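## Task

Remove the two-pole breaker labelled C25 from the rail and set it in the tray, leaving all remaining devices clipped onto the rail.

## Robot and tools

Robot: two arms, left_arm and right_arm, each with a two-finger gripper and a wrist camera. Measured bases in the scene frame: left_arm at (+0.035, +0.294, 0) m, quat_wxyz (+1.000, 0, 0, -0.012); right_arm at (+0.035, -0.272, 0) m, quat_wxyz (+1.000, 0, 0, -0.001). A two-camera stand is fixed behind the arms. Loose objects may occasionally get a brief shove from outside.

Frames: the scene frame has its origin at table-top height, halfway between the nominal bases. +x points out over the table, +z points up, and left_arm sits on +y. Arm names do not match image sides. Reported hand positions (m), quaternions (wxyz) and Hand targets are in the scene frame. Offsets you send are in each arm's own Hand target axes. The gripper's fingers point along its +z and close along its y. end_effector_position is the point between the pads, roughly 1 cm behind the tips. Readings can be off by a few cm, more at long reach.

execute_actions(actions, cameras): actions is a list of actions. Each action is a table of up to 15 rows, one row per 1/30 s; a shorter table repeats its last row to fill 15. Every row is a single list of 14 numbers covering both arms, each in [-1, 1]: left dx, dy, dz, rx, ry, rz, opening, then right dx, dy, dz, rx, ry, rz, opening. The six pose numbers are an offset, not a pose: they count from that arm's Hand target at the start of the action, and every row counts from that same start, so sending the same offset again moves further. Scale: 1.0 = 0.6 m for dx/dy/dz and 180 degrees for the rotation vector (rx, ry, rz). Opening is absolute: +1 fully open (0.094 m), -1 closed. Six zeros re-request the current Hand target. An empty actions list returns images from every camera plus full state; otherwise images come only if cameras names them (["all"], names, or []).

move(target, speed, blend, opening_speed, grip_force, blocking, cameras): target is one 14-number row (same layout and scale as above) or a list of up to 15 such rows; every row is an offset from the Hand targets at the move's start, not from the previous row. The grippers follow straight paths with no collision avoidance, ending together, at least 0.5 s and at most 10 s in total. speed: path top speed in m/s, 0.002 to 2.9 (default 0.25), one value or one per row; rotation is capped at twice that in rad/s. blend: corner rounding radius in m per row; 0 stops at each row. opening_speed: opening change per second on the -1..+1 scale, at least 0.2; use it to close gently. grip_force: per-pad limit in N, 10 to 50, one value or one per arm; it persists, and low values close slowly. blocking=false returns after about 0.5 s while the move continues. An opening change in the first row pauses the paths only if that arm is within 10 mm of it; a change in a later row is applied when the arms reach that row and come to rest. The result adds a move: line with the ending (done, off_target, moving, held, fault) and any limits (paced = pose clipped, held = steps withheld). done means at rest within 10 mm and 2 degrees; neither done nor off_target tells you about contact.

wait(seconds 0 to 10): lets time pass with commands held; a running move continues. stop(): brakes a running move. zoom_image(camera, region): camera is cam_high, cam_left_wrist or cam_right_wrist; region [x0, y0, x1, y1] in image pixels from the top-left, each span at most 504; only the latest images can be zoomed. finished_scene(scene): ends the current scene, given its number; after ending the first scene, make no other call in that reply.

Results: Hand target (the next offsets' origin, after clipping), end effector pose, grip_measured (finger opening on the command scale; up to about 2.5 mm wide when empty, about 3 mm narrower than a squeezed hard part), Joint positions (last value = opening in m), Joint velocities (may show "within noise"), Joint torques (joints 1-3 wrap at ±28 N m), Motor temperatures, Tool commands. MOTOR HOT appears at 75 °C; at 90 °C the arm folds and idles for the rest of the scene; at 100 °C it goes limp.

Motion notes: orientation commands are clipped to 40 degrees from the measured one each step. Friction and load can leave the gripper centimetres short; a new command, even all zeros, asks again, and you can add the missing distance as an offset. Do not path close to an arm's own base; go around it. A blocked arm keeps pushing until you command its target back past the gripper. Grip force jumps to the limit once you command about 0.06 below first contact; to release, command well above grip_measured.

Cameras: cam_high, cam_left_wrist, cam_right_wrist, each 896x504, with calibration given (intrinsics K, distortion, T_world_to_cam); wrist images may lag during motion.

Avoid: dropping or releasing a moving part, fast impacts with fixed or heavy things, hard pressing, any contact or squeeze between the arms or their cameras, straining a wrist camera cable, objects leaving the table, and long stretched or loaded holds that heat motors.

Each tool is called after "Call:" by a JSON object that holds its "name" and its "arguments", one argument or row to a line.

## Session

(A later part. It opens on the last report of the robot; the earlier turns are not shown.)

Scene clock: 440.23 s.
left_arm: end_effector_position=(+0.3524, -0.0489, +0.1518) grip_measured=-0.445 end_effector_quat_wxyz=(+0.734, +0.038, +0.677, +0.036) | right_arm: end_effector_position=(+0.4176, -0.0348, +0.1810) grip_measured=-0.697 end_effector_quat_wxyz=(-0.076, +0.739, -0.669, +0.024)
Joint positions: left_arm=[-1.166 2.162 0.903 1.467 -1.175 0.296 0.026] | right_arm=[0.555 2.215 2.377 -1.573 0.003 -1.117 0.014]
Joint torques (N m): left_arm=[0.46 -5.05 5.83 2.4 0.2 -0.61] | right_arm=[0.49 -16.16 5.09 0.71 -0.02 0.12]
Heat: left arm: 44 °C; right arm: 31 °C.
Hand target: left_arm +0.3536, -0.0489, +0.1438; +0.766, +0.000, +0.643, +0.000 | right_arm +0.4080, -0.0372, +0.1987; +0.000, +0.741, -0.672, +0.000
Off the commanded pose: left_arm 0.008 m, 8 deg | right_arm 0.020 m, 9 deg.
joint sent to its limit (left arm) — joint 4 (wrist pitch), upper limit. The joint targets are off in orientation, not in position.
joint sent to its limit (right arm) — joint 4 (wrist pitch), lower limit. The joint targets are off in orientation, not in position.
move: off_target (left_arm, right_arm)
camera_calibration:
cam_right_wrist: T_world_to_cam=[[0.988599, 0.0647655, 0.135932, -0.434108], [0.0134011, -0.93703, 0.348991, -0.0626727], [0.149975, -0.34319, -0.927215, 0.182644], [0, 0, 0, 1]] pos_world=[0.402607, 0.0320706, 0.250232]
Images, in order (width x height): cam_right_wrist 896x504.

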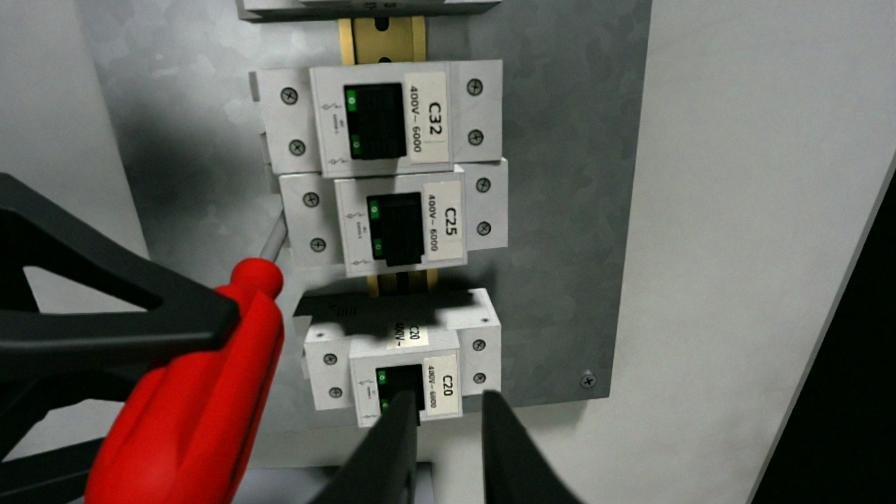

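Call:
{"name": "move", "arguments": {
  "target": [-0.0009,0,-0.0065,0,0,0,-0.8,0,0,0,0,0,0,-0.7],
  "speed": 0.03
}}

Call:
{"name": "move", "arguments": {
  "target": [-0.0006,0,-0.0035,0,0,0,-0.8,0,0,0,0,0,0,-0.7],
  "speed": 0.03,
  "cameras": ["cam_right_wrist"]
}}

Call:
{"name": "zoom_image", "arguments": {
  "camera": "cam_right_wrist",
  "region": [240, 140, 360, 260]
}}

Scene clock: 455.80 s.
left_arm: end_effector_position=(+0.3524, -0.0483, +0.1517) grip_measured=-0.445 end_effector_quat_wxyz=(+0.734, +0.035, +0.678, +0.035) | right_arm: end_effector_position=(+0.4176, -0.0348, +0.1810) grip_measured=-0.697 end_effector_quat_wxyz=(-0.076, +0.739, -0.669, +0.024)
Joint positions: left_arm=[-1.166 2.162 0.903 1.467 -1.178 0.291 0.026] | right_arm=[0.555 2.215 2.377 -1.573 0.003 -1.117 0.014]
Joint torques (N m): left_arm=[-0.5 -5.41 5.19 2.4 0.14 -0.56] | right_arm=[0.44 -16.12 5.05 0.71 -0.02 0.12]
Heat: left arm: 45 °C; right arm: 31 °C.
Hand target: left_arm +0.3497, -0.0489, +0.1437; +0.766, +0.000, +0.643, +0.000 | right_arm +0.4080, -0.0372, +0.1987; +0.000, +0.741, -0.672, +0.000
Off the commanded pose: left_arm 0.008 m, 8 deg | right_arm 0.020 m, 9 deg.
joint sent to its limit (left arm) — joint 4 (wrist pitch), upper limit. The joint targets are off in orientation, not in position.
joint sent to its limit (right arm) — joint 4 (wrist pitch), lower limit. The joint targets are off in orientation, not in position.
move: off_target (left_arm, right_arm)

Scene clock: 457.27 s.
left_arm: end_effector_position=(+0.3504, -0.0496, +0.1517) grip_measured=-0.445 end_effector_quat_wxyz=(+0.734, +0.034, +0.678, +0.032) | right_arm: end_effector_position=(+0.4176, -0.0348, +0.1810) grip_measured=-0.697 end_effector_quat_wxyz=(-0.076, +0.739, -0.669, +0.024)
Joint positions: left_arm=[-1.171 2.162 0.903 1.467 -1.181 0.286 0.026] | right_arm=[0.555 2.215 2.377 -1.573 0.003 -1.117 0.014]
Joint torques (N m): left_arm=[-0.44 -5.59 4.89 2.39 0.11 -0.52] | right_arm=[0.5 -16.16 5.09 0.72 -0.03 0.12]
Heat: left arm: 45 °C; right arm: 31 °C.
Hand target: left_arm +0.3477, -0.0488, +0.1437; +0.766, -0.001, +0.643, +0.000 | right_arm +0.4080, -0.0372, +0.1987; +0.000, +0.741, -0.672, +0.000
Off the commanded pose: left_arm 0.009 m, 8 deg | right_arm 0.020 m, 9 deg.
joint sent to its limit (left arm) — joint 4 (wrist pitch), upper limit. The joint targets are off in orientation, not in position.
joint sent to its limit (right arm) — joint 4 (wrist pitch), lower limit. The joint targets are off in orientation, not in position.
move: off_target (left_arm, right_arm)
camera_calibration:
cam_right_wrist: T_world_to_cam=[[0.988599, 0.0647655, 0.135932, -0.434108], [0.0134011, -0.93703, 0.348991, -0.0626727], [0.149975, -0.34319, -0.927215, 0.182644], [0, 0, 0, 1]] pos_world=[0.402607, 0.0320706, 0.250232]
Images, in order (width x height): cam_right_wrist 896x504.

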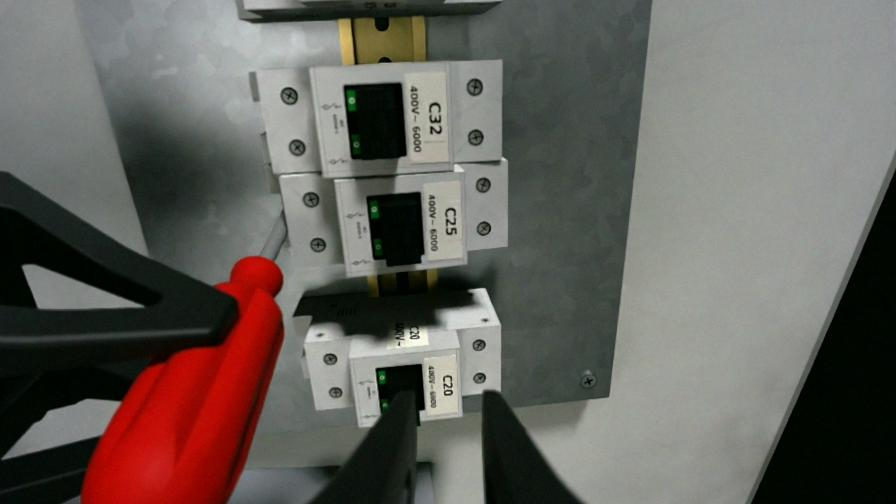

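Scaled by 4.200 from the camera's 896x504 image, which has a finer 1280x720 frame.

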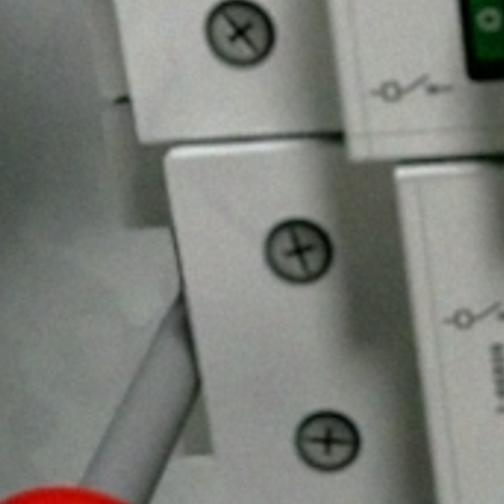

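Call:
{"name": "move", "arguments": {
  "target": [-0.0029,0,-0.0165,0,0,0,-0.8,0,0,0,0,0,0,-0.7],
  "speed": 0.03,
  "cameras": ["cam_right_wrist"]
}}

Call:
{"name": "zoom_image", "arguments": {
  "camera": "cam_right_wrist",
  "region": [240, 140, 360, 260]
}}

Scene clock: 462.60 s.
left_arm: end_effector_position=(+0.3464, -0.0498, +0.1511) grip_measured=-0.445 end_effector_quat_wxyz=(+0.732, +0.030, +0.679, +0.033) | right_arm: end_effector_position=(+0.4176, -0.0348, +0.1810) grip_measured=-0.697 end_effector_quat_wxyz=(-0.076, +0.739, -0.669, +0.024)
Joint positions: left_arm=[-1.183 2.162 0.903 1.468 -1.201 0.284 0.026] | right_arm=[0.555 2.215 2.377 -1.573 0.003 -1.117 0.014]
Joint torques (N m): left_arm=[-1.78 -6.48 3.45 2.37 0.06 -0.51] | right_arm=[0.49 -16.14 5.08 0.71 -0.02 0.13]
Heat: left arm: 45 °C; right arm: 31 °C.
Hand target: left_arm +0.3375, -0.0489, +0.1437; +0.766, +0.000, +0.643, +0.000 | right_arm +0.4080, -0.0372, +0.1987; +0.000, +0.741, -0.672, +0.000
Off the commanded pose: left_arm 0.012 m, 8 deg | right_arm 0.020 m, 9 deg.
joint sent to its limit (left arm) — joint 4 (wrist pitch), upper limit. The joint targets are off in orientation, not in position.
joint sent to its limit (right arm) — joint 4 (wrist pitch), lower limit. The joint targets are off in orientation, not in position.
move: off_target (left_arm, right_arm)
camera_calibration:
cam_right_wrist: T_world_to_cam=[[0.988599, 0.0647655, 0.135932, -0.434108], [0.0134011, -0.93703, 0.348991, -0.0626727], [0.149975, -0.34319, -0.927215, 0.182644], [0, 0, 0, 1]] pos_world=[0.402607, 0.0320706, 0.250232]
Images, in order (width x height): cam_right_wrist 896x504.

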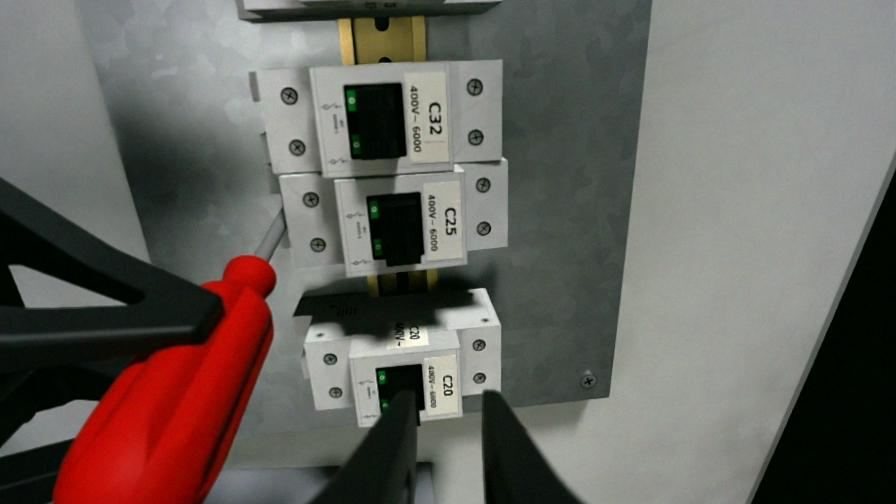

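Scaled by 4.200 from the camera's 896x504 image, which has a finer 1280x720 frame.

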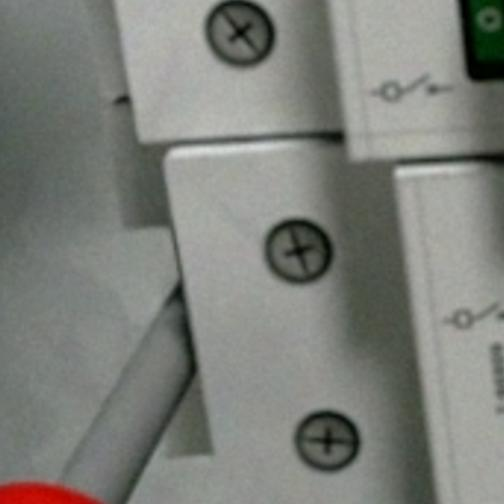

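Call:
{"name": "move", "arguments": {
  "target": [-0.008,0,-0.032,0,0,0,-0.8,0,0,0,0,0,0,-0.7],
  "speed": 0.04,
  "cameras": ["cam_right_wrist"]
}}

Call:
{"name": "zoom_image", "arguments": {
  "camera": "cam_right_wrist",
  "region": [240, 140, 360, 260]
}}

Scene clock: 467.03 s.
left_arm: end_effector_position=(+0.3229, -0.0524, +0.1462) grip_measured=-0.445 end_effector_quat_wxyz=(+0.726, +0.036, +0.685, +0.039) | right_arm: end_effector_position=(+0.4176, -0.0348, +0.1810) grip_measured=-0.697 end_effector_quat_wxyz=(-0.076, +0.739, -0.669, +0.024)
Joint positions: left_arm=[-1.247 2.152 0.877 1.468 -1.266 0.291 0.026] | right_arm=[0.555 2.215 2.377 -1.573 0.003 -1.117 0.014]
Joint torques (N m): left_arm=[-0.75 -7.58 2.93 2.34 0.16 -0.56] | right_arm=[0.49 -16.14 5.11 0.72 -0.03 0.13]
Heat: left arm: 45 °C; right arm: 31 °C.
Hand target: left_arm +0.3178, -0.0488, +0.1451; +0.766, +0.000, +0.643, +0.000 | right_arm +0.4080, -0.0372, +0.1987; +0.000, +0.741, -0.672, +0.000
Off the commanded pose: left_arm 0.006 m, 9 deg | right_arm 0.020 m, 9 deg.
joint sent to its limit (left arm) — joint 4 (wrist pitch), upper limit. The joint targets are off in orientation, not in position.
joint sent to its limit (right arm) — joint 4 (wrist pitch), lower limit. The joint targets are off in orientation, not in position.
move: off_target (left_arm, right_arm)
camera_calibration:
cam_right_wrist: T_world_to_cam=[[0.988599, 0.0647655, 0.135932, -0.434108], [0.0134011, -0.93703, 0.348991, -0.0626727], [0.149975, -0.34319, -0.927215, 0.182644], [0, 0, 0, 1]] pos_world=[0.402607, 0.0320706, 0.250232]
Images, in order (width x height): cam_right_wrist 896x504.

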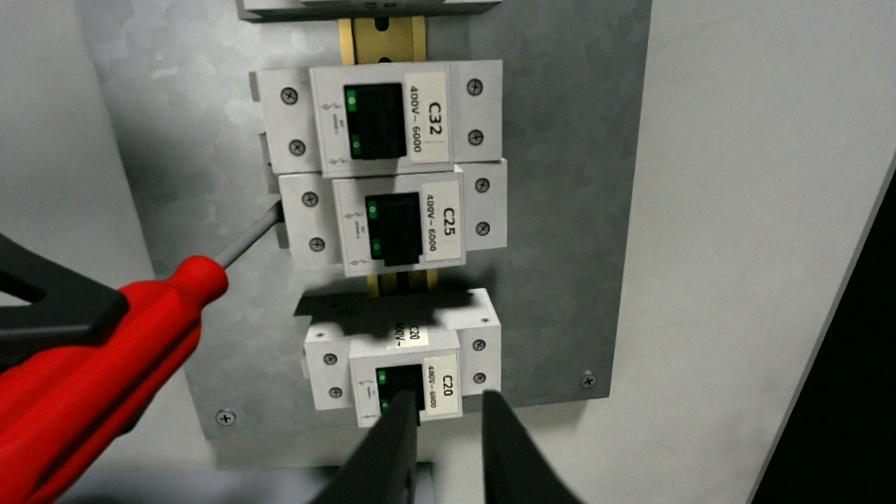

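Scaled by 4.200 from the camera's 896x504 image, which has a finer 1280x720 frame.

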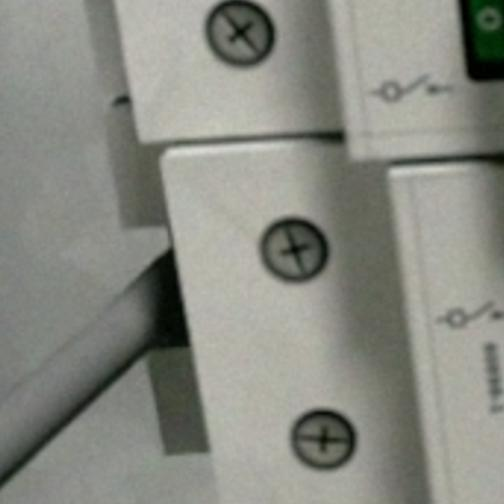

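Call:
{"name": "move", "arguments": {
  "target": [
    [0,0,0,0,0,0,-0.8,0,0,0,0,0,0,0.5],
    [0,0,0,0,0,0,-0.8,-0.0327,-0.0083,0.107,0,0,0,0.5]
  ],
  "speed": 0.1,
  "cameras": ["cam_right_wrist","cam_high"]
}}

Scene clock: 486.90 s.
left_arm: end_effector_position=(+0.3229, -0.0524, +0.1462) grip_measured=-0.445 end_effector_quat_wxyz=(+0.726, +0.036, +0.685, +0.039) | right_arm: end_effector_position=(+0.4124, -0.0199, +0.1417) grip_measured=+0.497 end_effector_quat_wxyz=(-0.033, +0.741, -0.671, +0.010)
Joint positions: left_arm=[-1.247 2.152 0.877 1.468 -1.266 0.291 0.026] | right_arm=[0.589 2.306 2.377 -1.573 0.003 -1.083 0.07]
Joint torques (N m): left_arm=[-0.75 -7.58 2.93 2.34 0.17 -0.56] | right_arm=[0.51 -10.33 8.06 0.55 -0.02 0.14]
Motor temperatures (°C): left_arm=[18 31 25 45 17 21 21] | right_arm=[21 30 31 20 21 17 20]
Heat: left arm: 45 °C; right arm: 31 °C.
Hand target: left_arm +0.3178, -0.0488, +0.1451; +0.766, +0.000, +0.643, +0.000 | right_arm +0.4110, -0.0172, +0.1345; +0.000, +0.741, -0.672, +0.000
Off the commanded pose: left_arm 0.006 m, 9 deg | right_arm 0.008 m, 4 deg.
joint sent to its limit (left arm) — joint 4 (wrist pitch), upper limit. The joint targets are off in orientation, not in position.
joint sent to its limit (right arm) — joint 4 (wrist pitch), lower limit. The joint targets are off in orientation, not in position.
move: off_target (left_arm, right_arm)
camera_calibration:
cam_right_wrist: T_world_to_cam=[[0.996126, 0.068894, 0.054647, -0.416137], [0.0422651, -0.920057, 0.389499, -0.0521252], [0.0771125, -0.385681, -0.919404, 0.180276], [0, 0, 0, 1]] pos_world=[0.402826, 0.0502402, 0.20879]
Images, in order (width x height): cam_high 896x504, cam_right_wrist 896x504.

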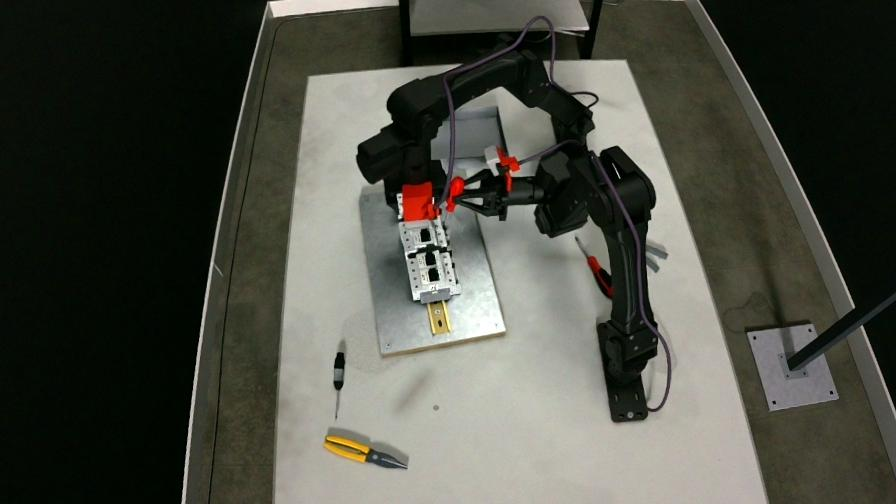

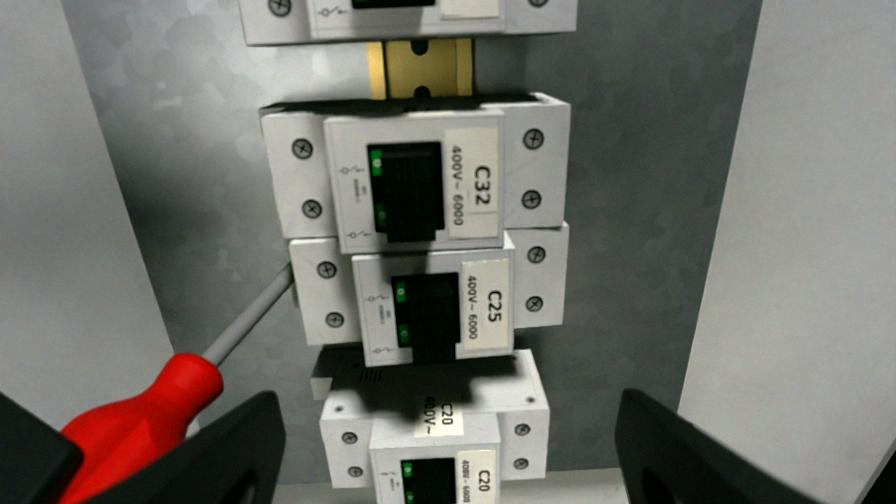

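Call:
{"name": "move", "arguments": {
  "target": [0,0,0,0,0,0,-0.8,-0.0055,0.0045,0.087,0,0,-0.02,0.5],
  "speed": 0.08,
  "cameras": ["cam_right_wrist"]
}}

Scene clock: 495.50 s.
left_arm: end_effector_position=(+0.3229, -0.0524, +0.1462) grip_measured=-0.445 end_effector_quat_wxyz=(+0.726, +0.036, +0.685, +0.039) | right_arm: end_effector_position=(+0.4105, -0.0168, +0.0981) grip_measured=+0.497 end_effector_quat_wxyz=(-0.014, +0.757, -0.654, +0.005)
Joint positions: left_arm=[-1.247 2.152 0.877 1.468 -1.266 0.291 0.026] | right_arm=[0.597 2.306 2.201 -1.436 0.003 -1.121 0.07]
Joint torques (N m): left_arm=[-0.75 -7.6 2.93 2.34 0.16 -0.55] | right_arm=[0.51 -10.29 5.57 0.72 -0.03 -0.02]
Heat: left arm: 46 °C; right arm: 31 °C.
Hand target: left_arm +0.3178, -0.0488, +0.1451; +0.766, +0.000, +0.643, +0.000 | right_arm +0.4080, -0.0141, +0.0824; +0.000, +0.762, -0.648, +0.000
Off the commanded pose: left_arm 0.006 m, 9 deg | right_arm 0.016 m, 2 deg.
joint sent to its limit (left arm) — joint 4 (wrist pitch), upper limit. The joint targets are off in orientation, not in position.
move: off_target (left_arm, right_arm)
camera_calibration:
cam_right_wrist: T_world_to_cam=[[0.99305, 0.115677, 0.0216687, -0.406774], [0.0968139, -0.907629, 0.408456, -0.0563256], [0.0669162, -0.40352, -0.912521, 0.144812], [0, 0, 0, 1]] pos_world=[0.39971, 0.0543659, 0.163964]
Images, in order (width x height): cam_right_wrist 896x504.

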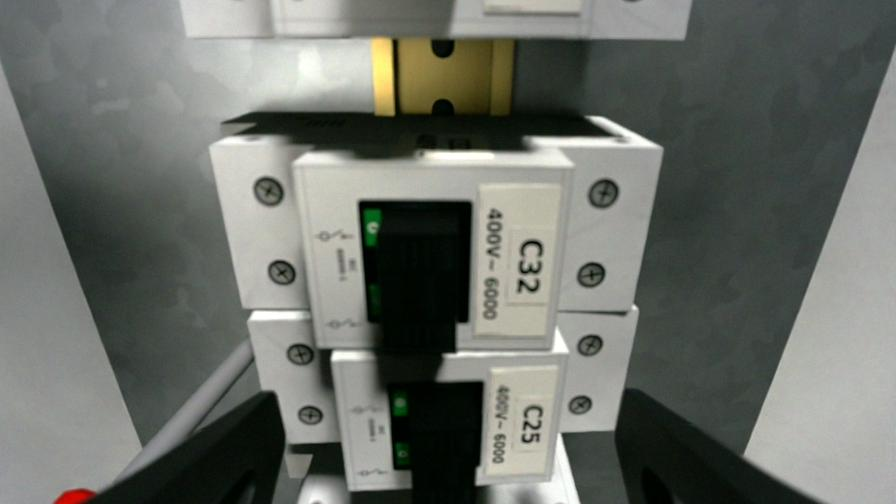

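Call:
{"name": "move", "arguments": {
  "target": [
    [0,0,0,0,0,0,-0.8,0,0,0.02,0,0,0,0.5],
    [0,0,0,0,0,0,-0.8,0,0,0.02,0,0,0,-0.3]
  ],
  "opening_speed": 1,
  "speed": 0.06,
  "cameras": ["cam_right_wrist","cam_high"]
}}

Scene clock: 516.43 s.
left_arm: end_effector_position=(+0.3229, -0.0523, +0.1462) grip_measured=-0.445 end_effector_quat_wxyz=(+0.726, +0.036, +0.686, +0.040) | right_arm: end_effector_position=(+0.4104, -0.0157, +0.0870) grip_measured=-0.055 end_effector_quat_wxyz=(-0.013, +0.757, -0.653, +0.004)
Joint positions: left_arm=[-1.247 2.152 0.877 1.468 -1.267 0.291 0.026] | right_arm=[0.599 2.306 2.157 -1.395 0.001 -1.122 0.044]
Joint torques (N m): left_arm=[-0.73 -7.58 2.92 2.34 0.17 -0.56] | right_arm=[0.43 -10.66 4.63 0.78 -0.02 0]
Heat: left arm: 46 °C; right arm: 31 °C.
Hand target: left_arm +0.3178, -0.0488, +0.1451; +0.766, +0.000, +0.643, +0.000 | right_arm +0.4080, -0.0141, +0.0703; +0.000, +0.761, -0.648, +0.000
Off the commanded pose: left_arm 0.006 m, 9 deg | right_arm 0.017 m, 2 deg.
joint sent to its limit (left arm) — joint 4 (wrist pitch), upper limit. The joint targets are off in orientation, not in position.
move: off_target (left_arm, right_arm); target 2's new opening was sent with right_arm's hand 0.017 m and 1 deg from that target
camera_calibration:
cam_right_wrist: T_world_to_cam=[[0.992847, 0.117991, 0.0182638, -0.406189], [0.100295, -0.907187, 0.408599, -0.0522309], [0.0647796, -0.403844, -0.912531, 0.136], [0, 0, 0, 1]] pos_world=[0.399711, 0.0554662, 0.152864]
Images, in order (width x height): cam_high 896x504, cam_right_wrist 896x504.

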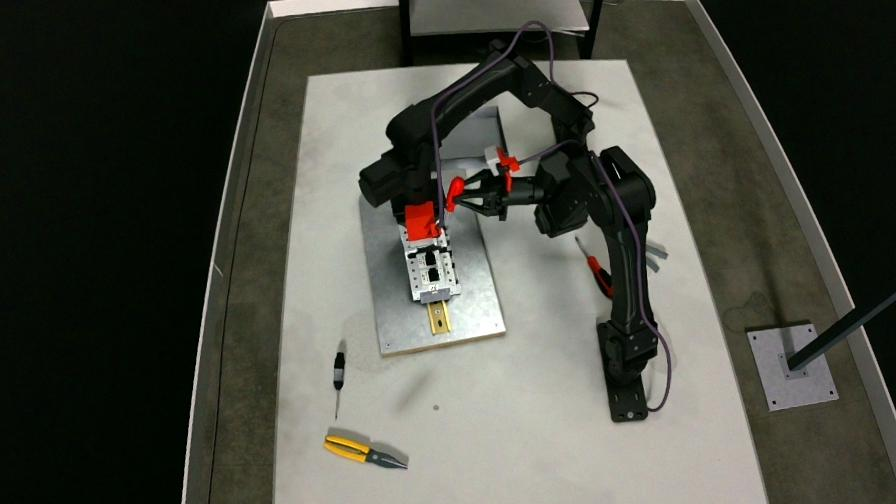

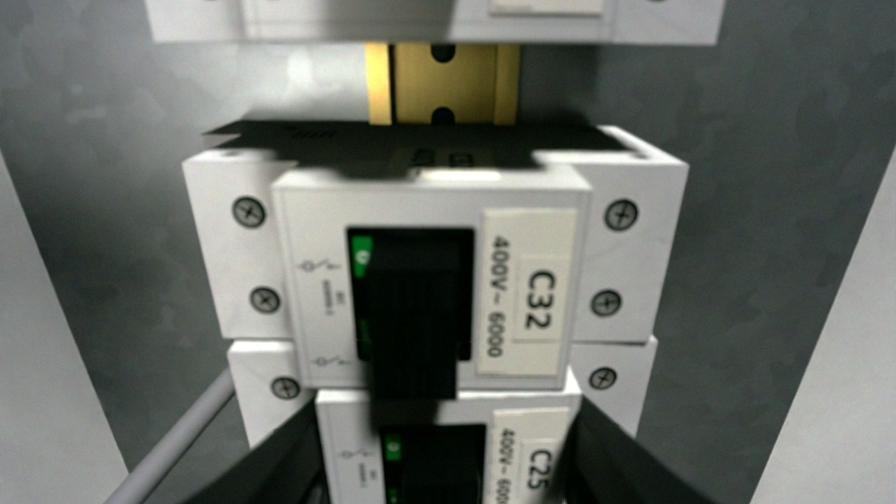

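Call:
{"name": "move", "arguments": {
  "target": [
    [0,0,-0.025,0,0,0,-0.8,0,0,0,0,0,0,-0.4],
    [0,0,-0.025,0,0,0,-0.8,0.0045,-0.028,-0.055,-0.055,-0.009,0,-0.4]
  ],
  "speed": 0.06,
  "cameras": ["cam_right_wrist","cam_left_wrist"]
}}

Scene clock: 533.63 s.
left_arm: end_effector_position=(+0.3045, -0.0513, +0.1405) grip_measured=-0.445 end_effector_quat_wxyz=(+0.721, +0.037, +0.691, +0.040) | right_arm: end_effector_position=(+0.4166, -0.0185, +0.0901) grip_measured=-0.055 end_effector_quat_wxyz=(+0.009, +0.761, -0.647, -0.034)
Joint positions: left_arm=[-1.296 2.145 0.849 1.467 -1.318 0.275 0.026] | right_arm=[0.562 2.435 2.396 -1.57 -0.06 -1.173 0.044]
Joint torques (N m): left_arm=[0.05 -7.62 3.48 2.33 0.25 -0.45] | right_arm=[-1.1 -12.7 13.04 0.34 -0.33 -0.01]
Heat: left arm: 46 °C; right arm: 31 °C.
Hand target: left_arm +0.3031, -0.0488, +0.1425; +0.766, +0.000, +0.643, +0.000 | right_arm +0.4251, -0.0142, +0.1034; +0.056, +0.758, -0.646, -0.067
Off the commanded pose: left_arm 0.004 m, 10 deg | right_arm 0.016 m, 7 deg.
joint sent to its limit (left arm) — joint 4 (wrist pitch), upper limit. The joint targets are off in orientation, not in position.
joint sent to its limit (right arm) — joint 4 (wrist pitch), lower limit. The joint targets are off in orientation, not in position.
move: off_target (left_arm, right_arm)
camera_calibration:
cam_left_wrist: T_world_to_cam=[[0.00293625, -0.992154, -0.124989, -0.0362968], [-0.400334, 0.113371, -0.909329, 0.292834], [0.916365, 0.0527075, -0.39686, -0.127846], [0, 0, 0, 1]] pos_world=[0.234492, -0.0624724, 0.211009]
cam_right_wrist: T_world_to_cam=[[0.988982, 0.132419, -0.0661751, -0.402467], [0.147719, -0.911906, 0.382893, -0.074168], [-0.00964313, -0.38845, -0.921419, 0.16934], [0, 0, 0, 1]] pos_world=[0.410621, 0.0514401, 0.157798]
Images, in order (width x height): cam_left_wrist 896x504, cam_right_wrist 896x504.

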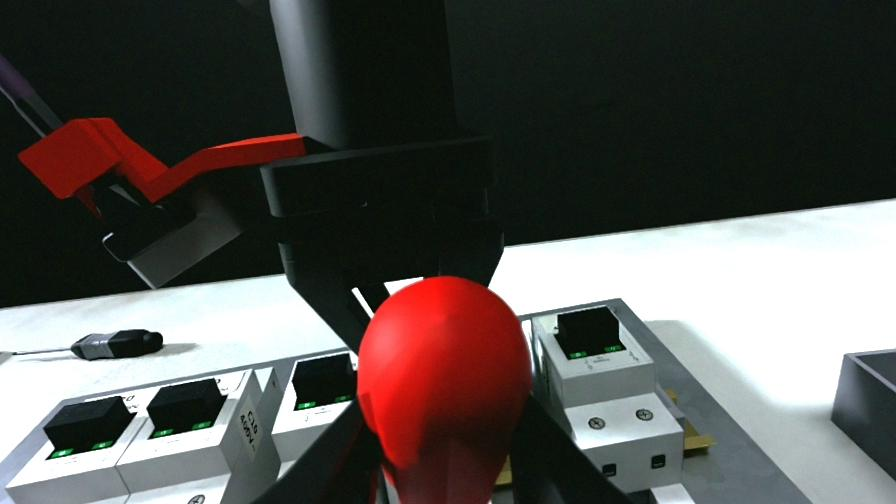

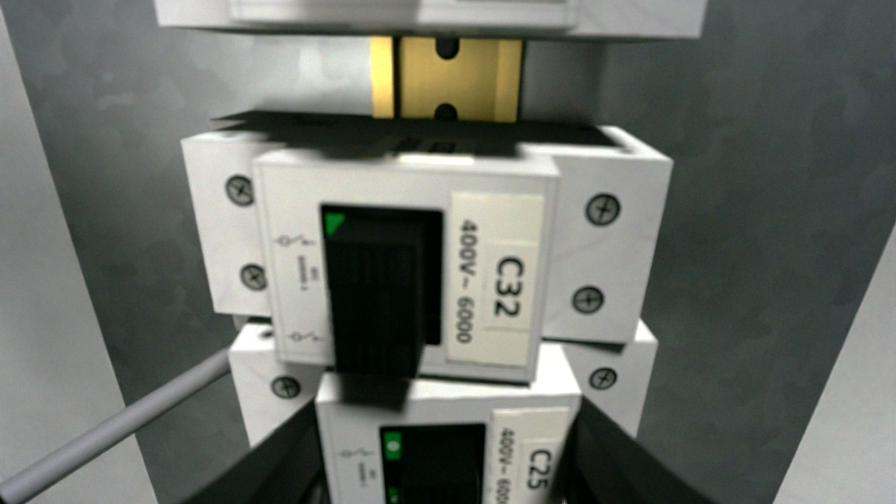

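Call:
{"name": "move", "arguments": {
  "target": [0,0,-0.017,0,0,0,-0.8,0.004,-0.02,-0.035,0,0,0,-0.4],
  "speed": 0.06,
  "cameras": ["cam_right_wrist","cam_high"]
}}

Scene clock: 545.03 s.
left_arm: end_effector_position=(+0.2958, -0.0509, +0.1369) grip_measured=-0.445 end_effector_quat_wxyz=(+0.719, +0.040, +0.693, +0.040) | right_arm: end_effector_position=(+0.4181, -0.0187, +0.0917) grip_measured=-0.055 end_effector_quat_wxyz=(+0.008, +0.762, -0.646, -0.043)
Joint positions: left_arm=[-1.319 2.143 0.834 1.467 -1.339 0.266 0.026] | right_arm=[0.553 2.454 2.434 -1.594 -0.077 -1.185 0.044]
Joint torques (N m): left_arm=[-0.4 -7.8 3.63 2.33 0.17 -0.41] | right_arm=[-1.83 -14.94 15.41 0.54 -0.19 0]
Heat: left arm: 47 °C; right arm: 34 °C.
Hand target: left_arm +0.2930, -0.0489, +0.1408; +0.766, +0.000, +0.643, +0.000 | right_arm +0.4408, -0.0145, +0.1220; +0.056, +0.759, -0.646, -0.067
Off the commanded pose: left_arm 0.005 m, 10 deg | right_arm 0.038 m, 6 deg.
joint read past its limit (right arm) — joint 4 (wrist pitch), lower limit.
joint sent to its limit (left arm) — joint 4 (wrist pitch), upper limit. The joint targets are off in orientation, not in position.
joint sent to its limit (right arm) — joint 4 (wrist pitch), lower limit. The joint targets are off in orientation, not in position.
move: off_target (left_arm, right_arm)
camera_calibration:
cam_right_wrist: T_world_to_cam=[[0.987842, 0.135649, -0.0759515, -0.402466], [0.154235, -0.916431, 0.369278, -0.0767598], [-0.0195123, -0.376503, -0.92621, 0.175488], [0, 0, 0, 1]] pos_world=[0.412836, 0.0503204, 0.160316]
Images, in order (width x height): cam_high 896x504, cam_right_wrist 896x504.

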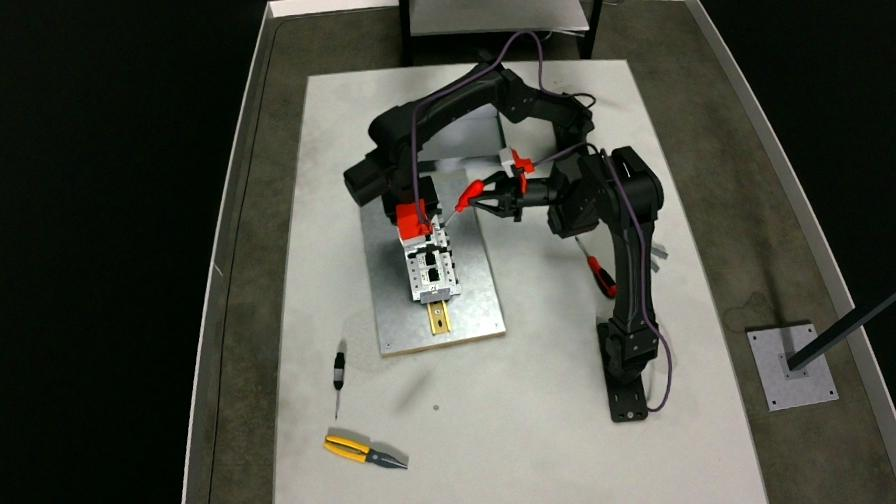

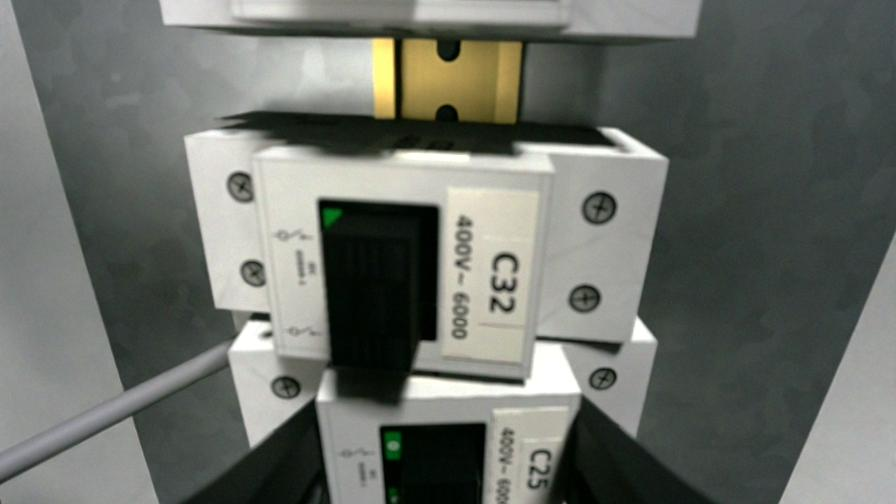

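Call:
{"name": "move", "arguments": {
  "target": [0,0,0,0,0,0,-0.8,0.006,-0.033,-0.03,0,0,0,-0.5],
  "speed": 0.05,
  "cameras": ["cam_right_wrist"]
}}

Scene clock: 560.37 s.
left_arm: end_effector_position=(+0.2966, -0.0499, +0.1358) grip_measured=-0.445 end_effector_quat_wxyz=(+0.719, +0.036, +0.694, +0.035) | right_arm: end_effector_position=(+0.4484, -0.0225, +0.1204) grip_measured=-0.055 end_effector_quat_wxyz=(-0.050, +0.754, -0.655, -0.028)
Joint positions: left_arm=[-1.316 2.143 0.829 1.466 -1.334 0.248 0.026] | right_arm=[0.51 2.479 2.597 -1.615 -0.086 -1.2 0.044]
Joint torques (N m): left_arm=[-0.69 -7.76 4.05 2.34 0.15 -0.21] | right_arm=[-0.36 -13.45 12.11 0.95 -0.12 0.02]
Heat: left arm: 47 °C; right arm: 35 °C.
Hand target: left_arm +0.2931, -0.0489, +0.1408; +0.766, -0.001, +0.643, +0.000 | right_arm +0.4637, -0.0150, +0.1361; +0.057, +0.758, -0.646, -0.067
Off the commanded pose: left_arm 0.006 m, 10 deg | right_arm 0.023 m, 13 deg.
joint read past its limit (right arm) — joint 4 (wrist pitch), lower limit.
joint sent to its limit (left arm) — joint 4 (wrist pitch), upper limit. The joint targets are off in orientation, not in position.
joint sent to its limit (right arm) — joint 4 (wrist pitch), lower limit. The joint targets are off in orientation, not in position.
move: off_target (left_arm, right_arm)
camera_calibration:
cam_right_wrist: T_world_to_cam=[[0.99357, 0.109458, 0.0289547, -0.445473], [0.0946458, -0.94329, 0.318191, -0.0632695], [0.0621412, -0.313405, -0.947584, 0.168597], [0, 0, 0, 1]] pos_world=[0.43812, 0.0419182, 0.192791]
Images, in order (width x height): cam_right_wrist 896x504.

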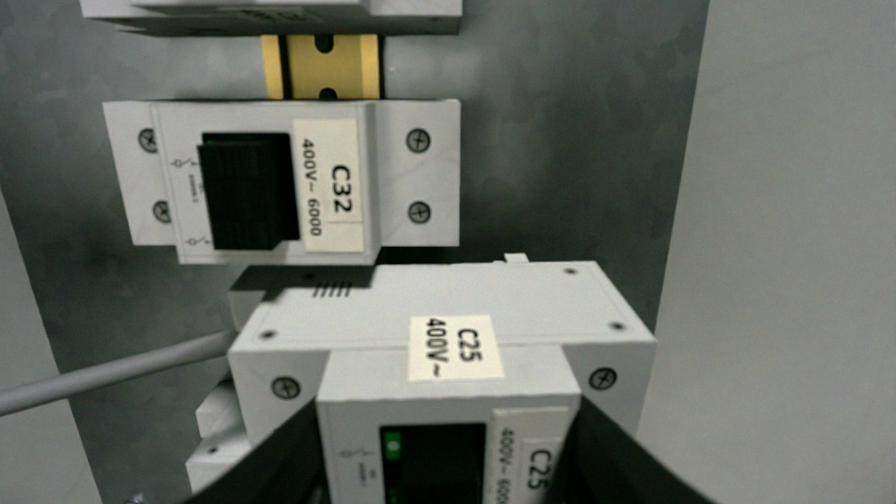

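Call:
{"name": "move", "arguments": {
  "target": [-0.178,0,-0.053,0,0,0,-0.8,-0.004,0.026,-0.14,0.04,0.007,0,-0.5],
  "speed": 0.15,
  "cameras": ["cam_right_wrist","cam_high"]
}}

Scene clock: 571.37 s.
left_arm: end_effector_position=(+0.2452, -0.0527, +0.2151) grip_measured=-0.445 end_effector_quat_wxyz=(+0.725, +0.071, +0.684, +0.041) | right_arm: end_effector_position=(+0.4598, -0.0192, +0.1838) grip_measured=-0.055 end_effector_quat_wxyz=(-0.126, +0.753, -0.645, +0.029)
Joint positions: left_arm=[-1.459 1.905 0.82 1.464 -1.426 0.536 0.026] | right_arm=[0.525 2.389 2.676 -1.599 -0.029 -1.198 0.044]
Joint torques (N m): left_arm=[-0.25 -9.88 7.6 2.18 0.2 0.02] | right_arm=[0.43 -17.33 10.06 1.12 0.01 0.11]
Heat: left arm: 47 °C; right arm: 35 °C.
Hand target: left_arm +0.2433, -0.0488, +0.2404; +0.766, +0.000, +0.643, +0.000 | right_arm +0.4627, -0.0151, +0.2215; +0.016, +0.761, -0.648, -0.018
Off the commanded pose: left_arm 0.026 m, 12 deg | right_arm 0.038 m, 17 deg.
joint read past its limit (right arm) — joint 4 (wrist pitch), lower limit.
joint sent to its limit (left arm) — joint 4 (wrist pitch), upper limit. The joint targets are off in orientation, not in position.
joint sent to its limit (right arm) — joint 4 (wrist pitch), lower limit. The joint targets are off in orientation, not in position.
move: off_target (left_arm, right_arm)
camera_calibration:
cam_right_wrist: T_world_to_cam=[[0.969903, 0.108369, 0.218048, -0.482921], [0.0414185, -0.955877, 0.290832, -0.0521163], [0.239944, -0.273048, -0.931596, 0.14515], [0, 0, 0, 1]] pos_world=[0.435717, 0.0421498, 0.255678]
Images, in order (width x height): cam_high 896x504, cam_right_wrist 896x504.

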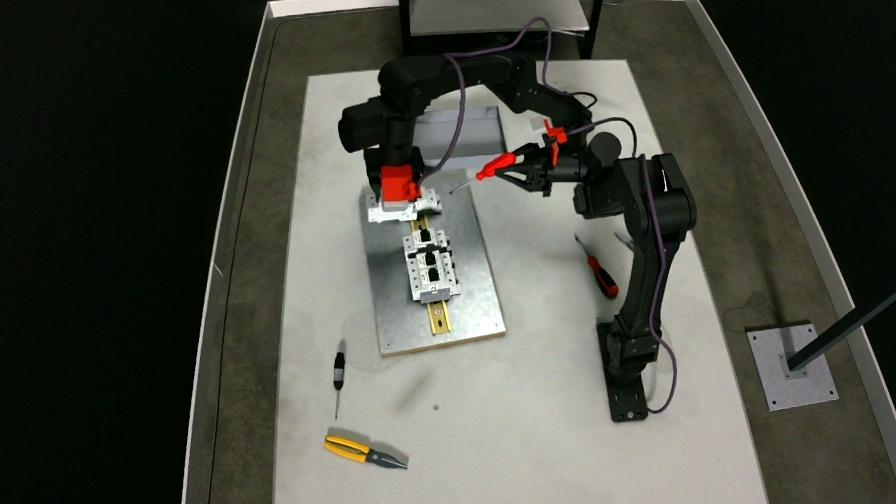

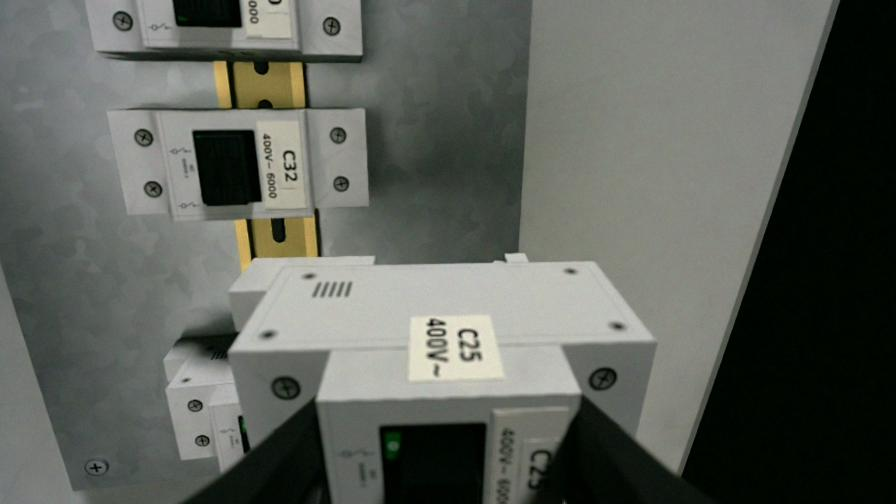

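Call:
{"name": "move", "arguments": {
  "target": [
    [0,0,0,0,0,0,-0.8,-0.013,0.082,-0.05,0.018,0.003,0,-0.5],
    [0,0,0,0,0,0,-0.8,0.451,0.301,-0.05,0.018,0.003,0,-0.5]
  ],
  "speed": 0.2,
  "blend": [0.03,0],
  "cameras": ["cam_right_wrist","cam_high"]
}}

Scene clock: 590.20 s.
left_arm: end_effector_position=(+0.2452, -0.0527, +0.2150) grip_measured=-0.445 end_effector_quat_wxyz=(+0.725, +0.071, +0.684, +0.041) | right_arm: end_effector_position=(+0.3331, -0.3132, +0.2486) grip_measured=-0.055 end_effector_quat_wxyz=(-0.050, +0.755, -0.649, +0.083)
Joint positions: left_arm=[-1.459 1.905 0.82 1.464 -1.426 0.536 0.026] | right_arm=[-0.135 1.597 1.817 -1.597 0.006 -1.859 0.044]
Joint torques (N m): left_arm=[-0.25 -9.88 7.58 2.18 0.22 -0.01] | right_arm=[0.14 -9.63 5.61 1 -0.06 0.01]
Heat: left arm: 47 °C; right arm: 34 °C.
Hand target: left_arm +0.2433, -0.0488, +0.2403; +0.766, +0.000, +0.643, +0.000 | right_arm +0.3293, -0.3111, +0.2583; -0.003, +0.761, -0.648, +0.004
Off the commanded pose: left_arm 0.026 m, 12 deg | right_arm 0.011 m, 11 deg.
joint read past its limit (right arm) — joint 4 (wrist pitch), lower limit.
joint sent to its limit (left arm) — joint 4 (wrist pitch), upper limit. The joint targets are off in orientation, not in position.
joint sent to its limit (right arm) — joint 4 (wrist pitch), lower limit. The joint targets are off in orientation, not in position.
move: off_target (left_arm, right_arm)
camera_calibration:
cam_right_wrist: T_world_to_cam=[[0.976183, 0.123347, 0.178475, -0.329861], [0.0277324, -0.886847, 0.461231, -0.362925], [0.215171, -0.445296, -0.869145, 0.0943261], [0, 0, 0, 1]] pos_world=[0.311773, -0.239168, 0.308247]
Images, in order (width x height): cam_high 896x504, cam_right_wrist 896x504.

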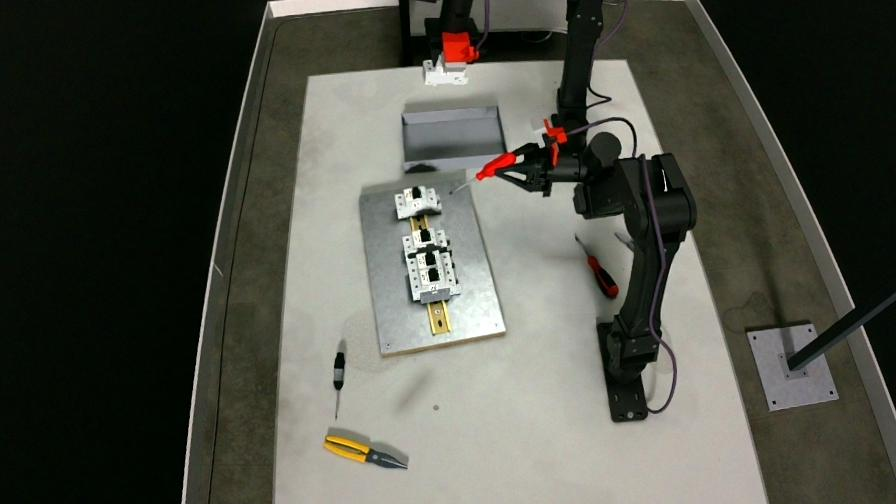

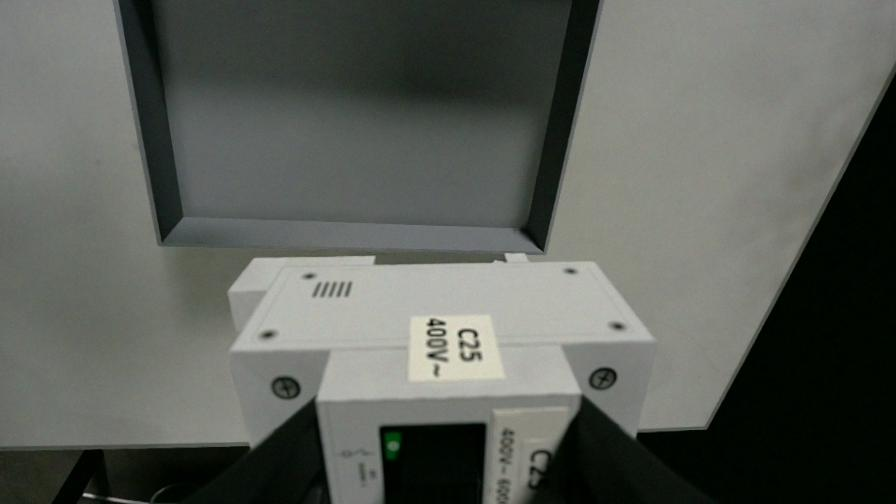

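Call:
{"name": "move", "arguments": {
  "target": [0,0,0,0,0,0,-0.8,0,0.008,0.265,0,0,0,-0.5],
  "speed": 0.12,
  "cameras": ["cam_right_wrist","cam_high"]
}}

Scene clock: 604.13 s.
left_arm: end_effector_position=(+0.2452, -0.0527, +0.2150) grip_measured=-0.445 end_effector_quat_wxyz=(+0.725, +0.071, +0.684, +0.041) | right_arm: end_effector_position=(+0.3266, -0.3123, +0.1029) grip_measured=-0.055 end_effector_quat_wxyz=(-0.002, +0.760, -0.650, +0.009)
Joint positions: left_arm=[-1.459 1.905 0.82 1.464 -1.426 0.536 0.026] | right_arm=[-0.135 1.645 1.292 -1.2 0.006 -1.863 0.044]
Joint torques (N m): left_arm=[-0.27 -9.89 7.58 2.18 0.22 -0.01] | right_arm=[-0.18 -6.32 6.31 0.64 -0.07 -0.02]
Heat: left arm: 46 °C; right arm: 32 °C.
Hand target: left_arm +0.2433, -0.0488, +0.2403; +0.766, +0.000, +0.643, +0.000 | right_arm +0.3261, -0.3121, +0.0993; -0.003, +0.761, -0.648, +0.004
Off the commanded pose: left_arm 0.026 m, 12 deg | right_arm 0.004 m, 1 deg.
joint sent to its limit (left arm) — joint 4 (wrist pitch), upper limit. The joint targets are off in orientation, not in position.
move: off_target (left_arm)
camera_calibration:
cam_right_wrist: T_world_to_cam=[[0.992036, 0.125598, 0.00946911, -0.284759], [0.10948, -0.89701, 0.428237, -0.321253], [0.0622798, -0.42379, -0.903617, 0.0297308], [0, 0, 0, 1]] pos_world=[0.31581, -0.239803, 0.167134]
Images, in order (width x height): cam_high 896x504, cam_right_wrist 896x504.

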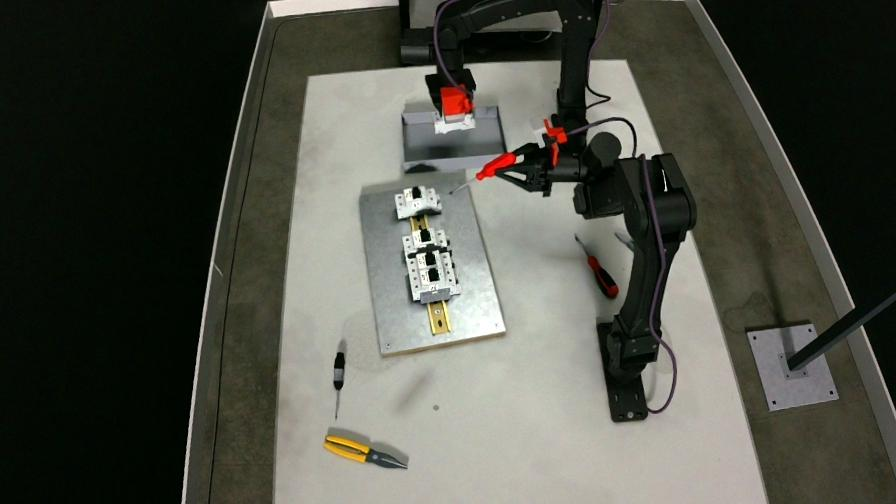

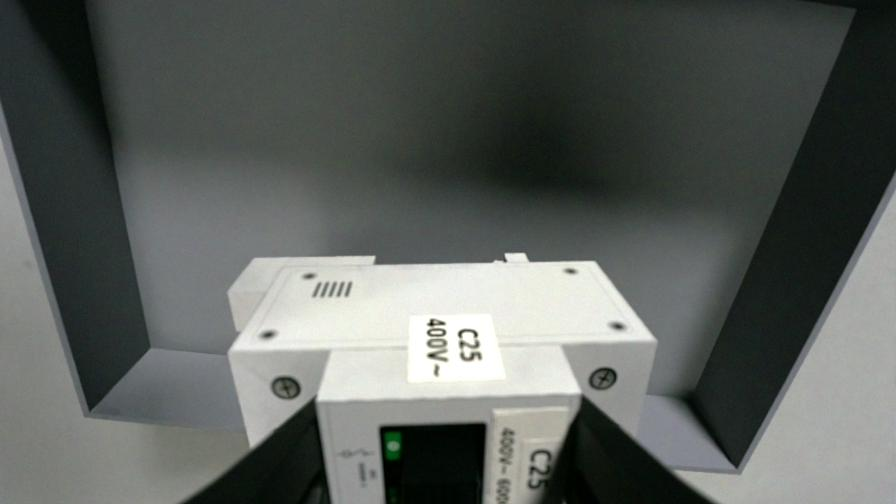

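Call:
{"name": "move", "arguments": {
  "target": [
    [0,0,0,0,0,0,-0.8,-0.041,-0.007,0.01,0,0,0,-0.5],
    [0,0,0,0,0,0,-0.8,-0.041,-0.007,0.045,0,0,0,-0.5]
  ],
  "speed": [0.1,0.04],
  "blend": [0.005,0],
  "cameras": ["cam_right_wrist"]
}}

Scene clock: 610.47 s.
left_arm: end_effector_position=(+0.2452, -0.0527, +0.2150) grip_measured=-0.445 end_effector_quat_wxyz=(+0.725, +0.071, +0.684, +0.041) | right_arm: end_effector_position=(+0.3285, -0.2887, +0.0784) grip_measured=-0.055 end_effector_quat_wxyz=(-0.006, +0.763, -0.646, +0.012)
Joint positions: left_arm=[-1.459 1.905 0.82 1.464 -1.426 0.536 0.026] | right_arm=[-0.055 1.651 1.2 -1.093 0.006 -1.793 0.044]
Joint torques (N m): left_arm=[-0.27 -9.89 7.57 2.17 0.22 -0.01] | right_arm=[0.16 -5.87 5.83 0.67 -0.05 0.13]
Heat: left arm: 46 °C; right arm: 32 °C.
Hand target: left_arm +0.2433, -0.0488, +0.2403; +0.766, +0.000, +0.643, +0.000 | right_arm +0.3266, -0.2871, +0.0722; -0.003, +0.762, -0.648, +0.004
Off the commanded pose: left_arm 0.026 m, 12 deg | right_arm 0.007 m, 1 deg.
joint sent to its limit (left arm) — joint 4 (wrist pitch), upper limit. The joint targets are off in orientation, not in position.
move: off_target (left_arm)
camera_calibration:
cam_right_wrist: T_world_to_cam=[[0.990606, 0.135506, 0.0183597, -0.286719], [0.114651, -0.896211, 0.428556, -0.291256], [0.0745263, -0.422425, -0.903329, 0.0138932], [0, 0, 0, 1]] pos_world=[0.316383, -0.216306, 0.142634]
Images, in order (width x height): cam_right_wrist 896x504.

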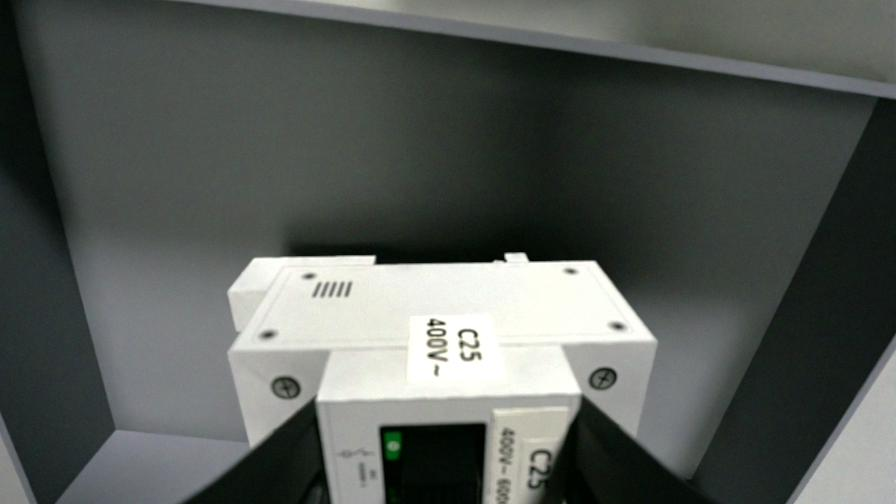

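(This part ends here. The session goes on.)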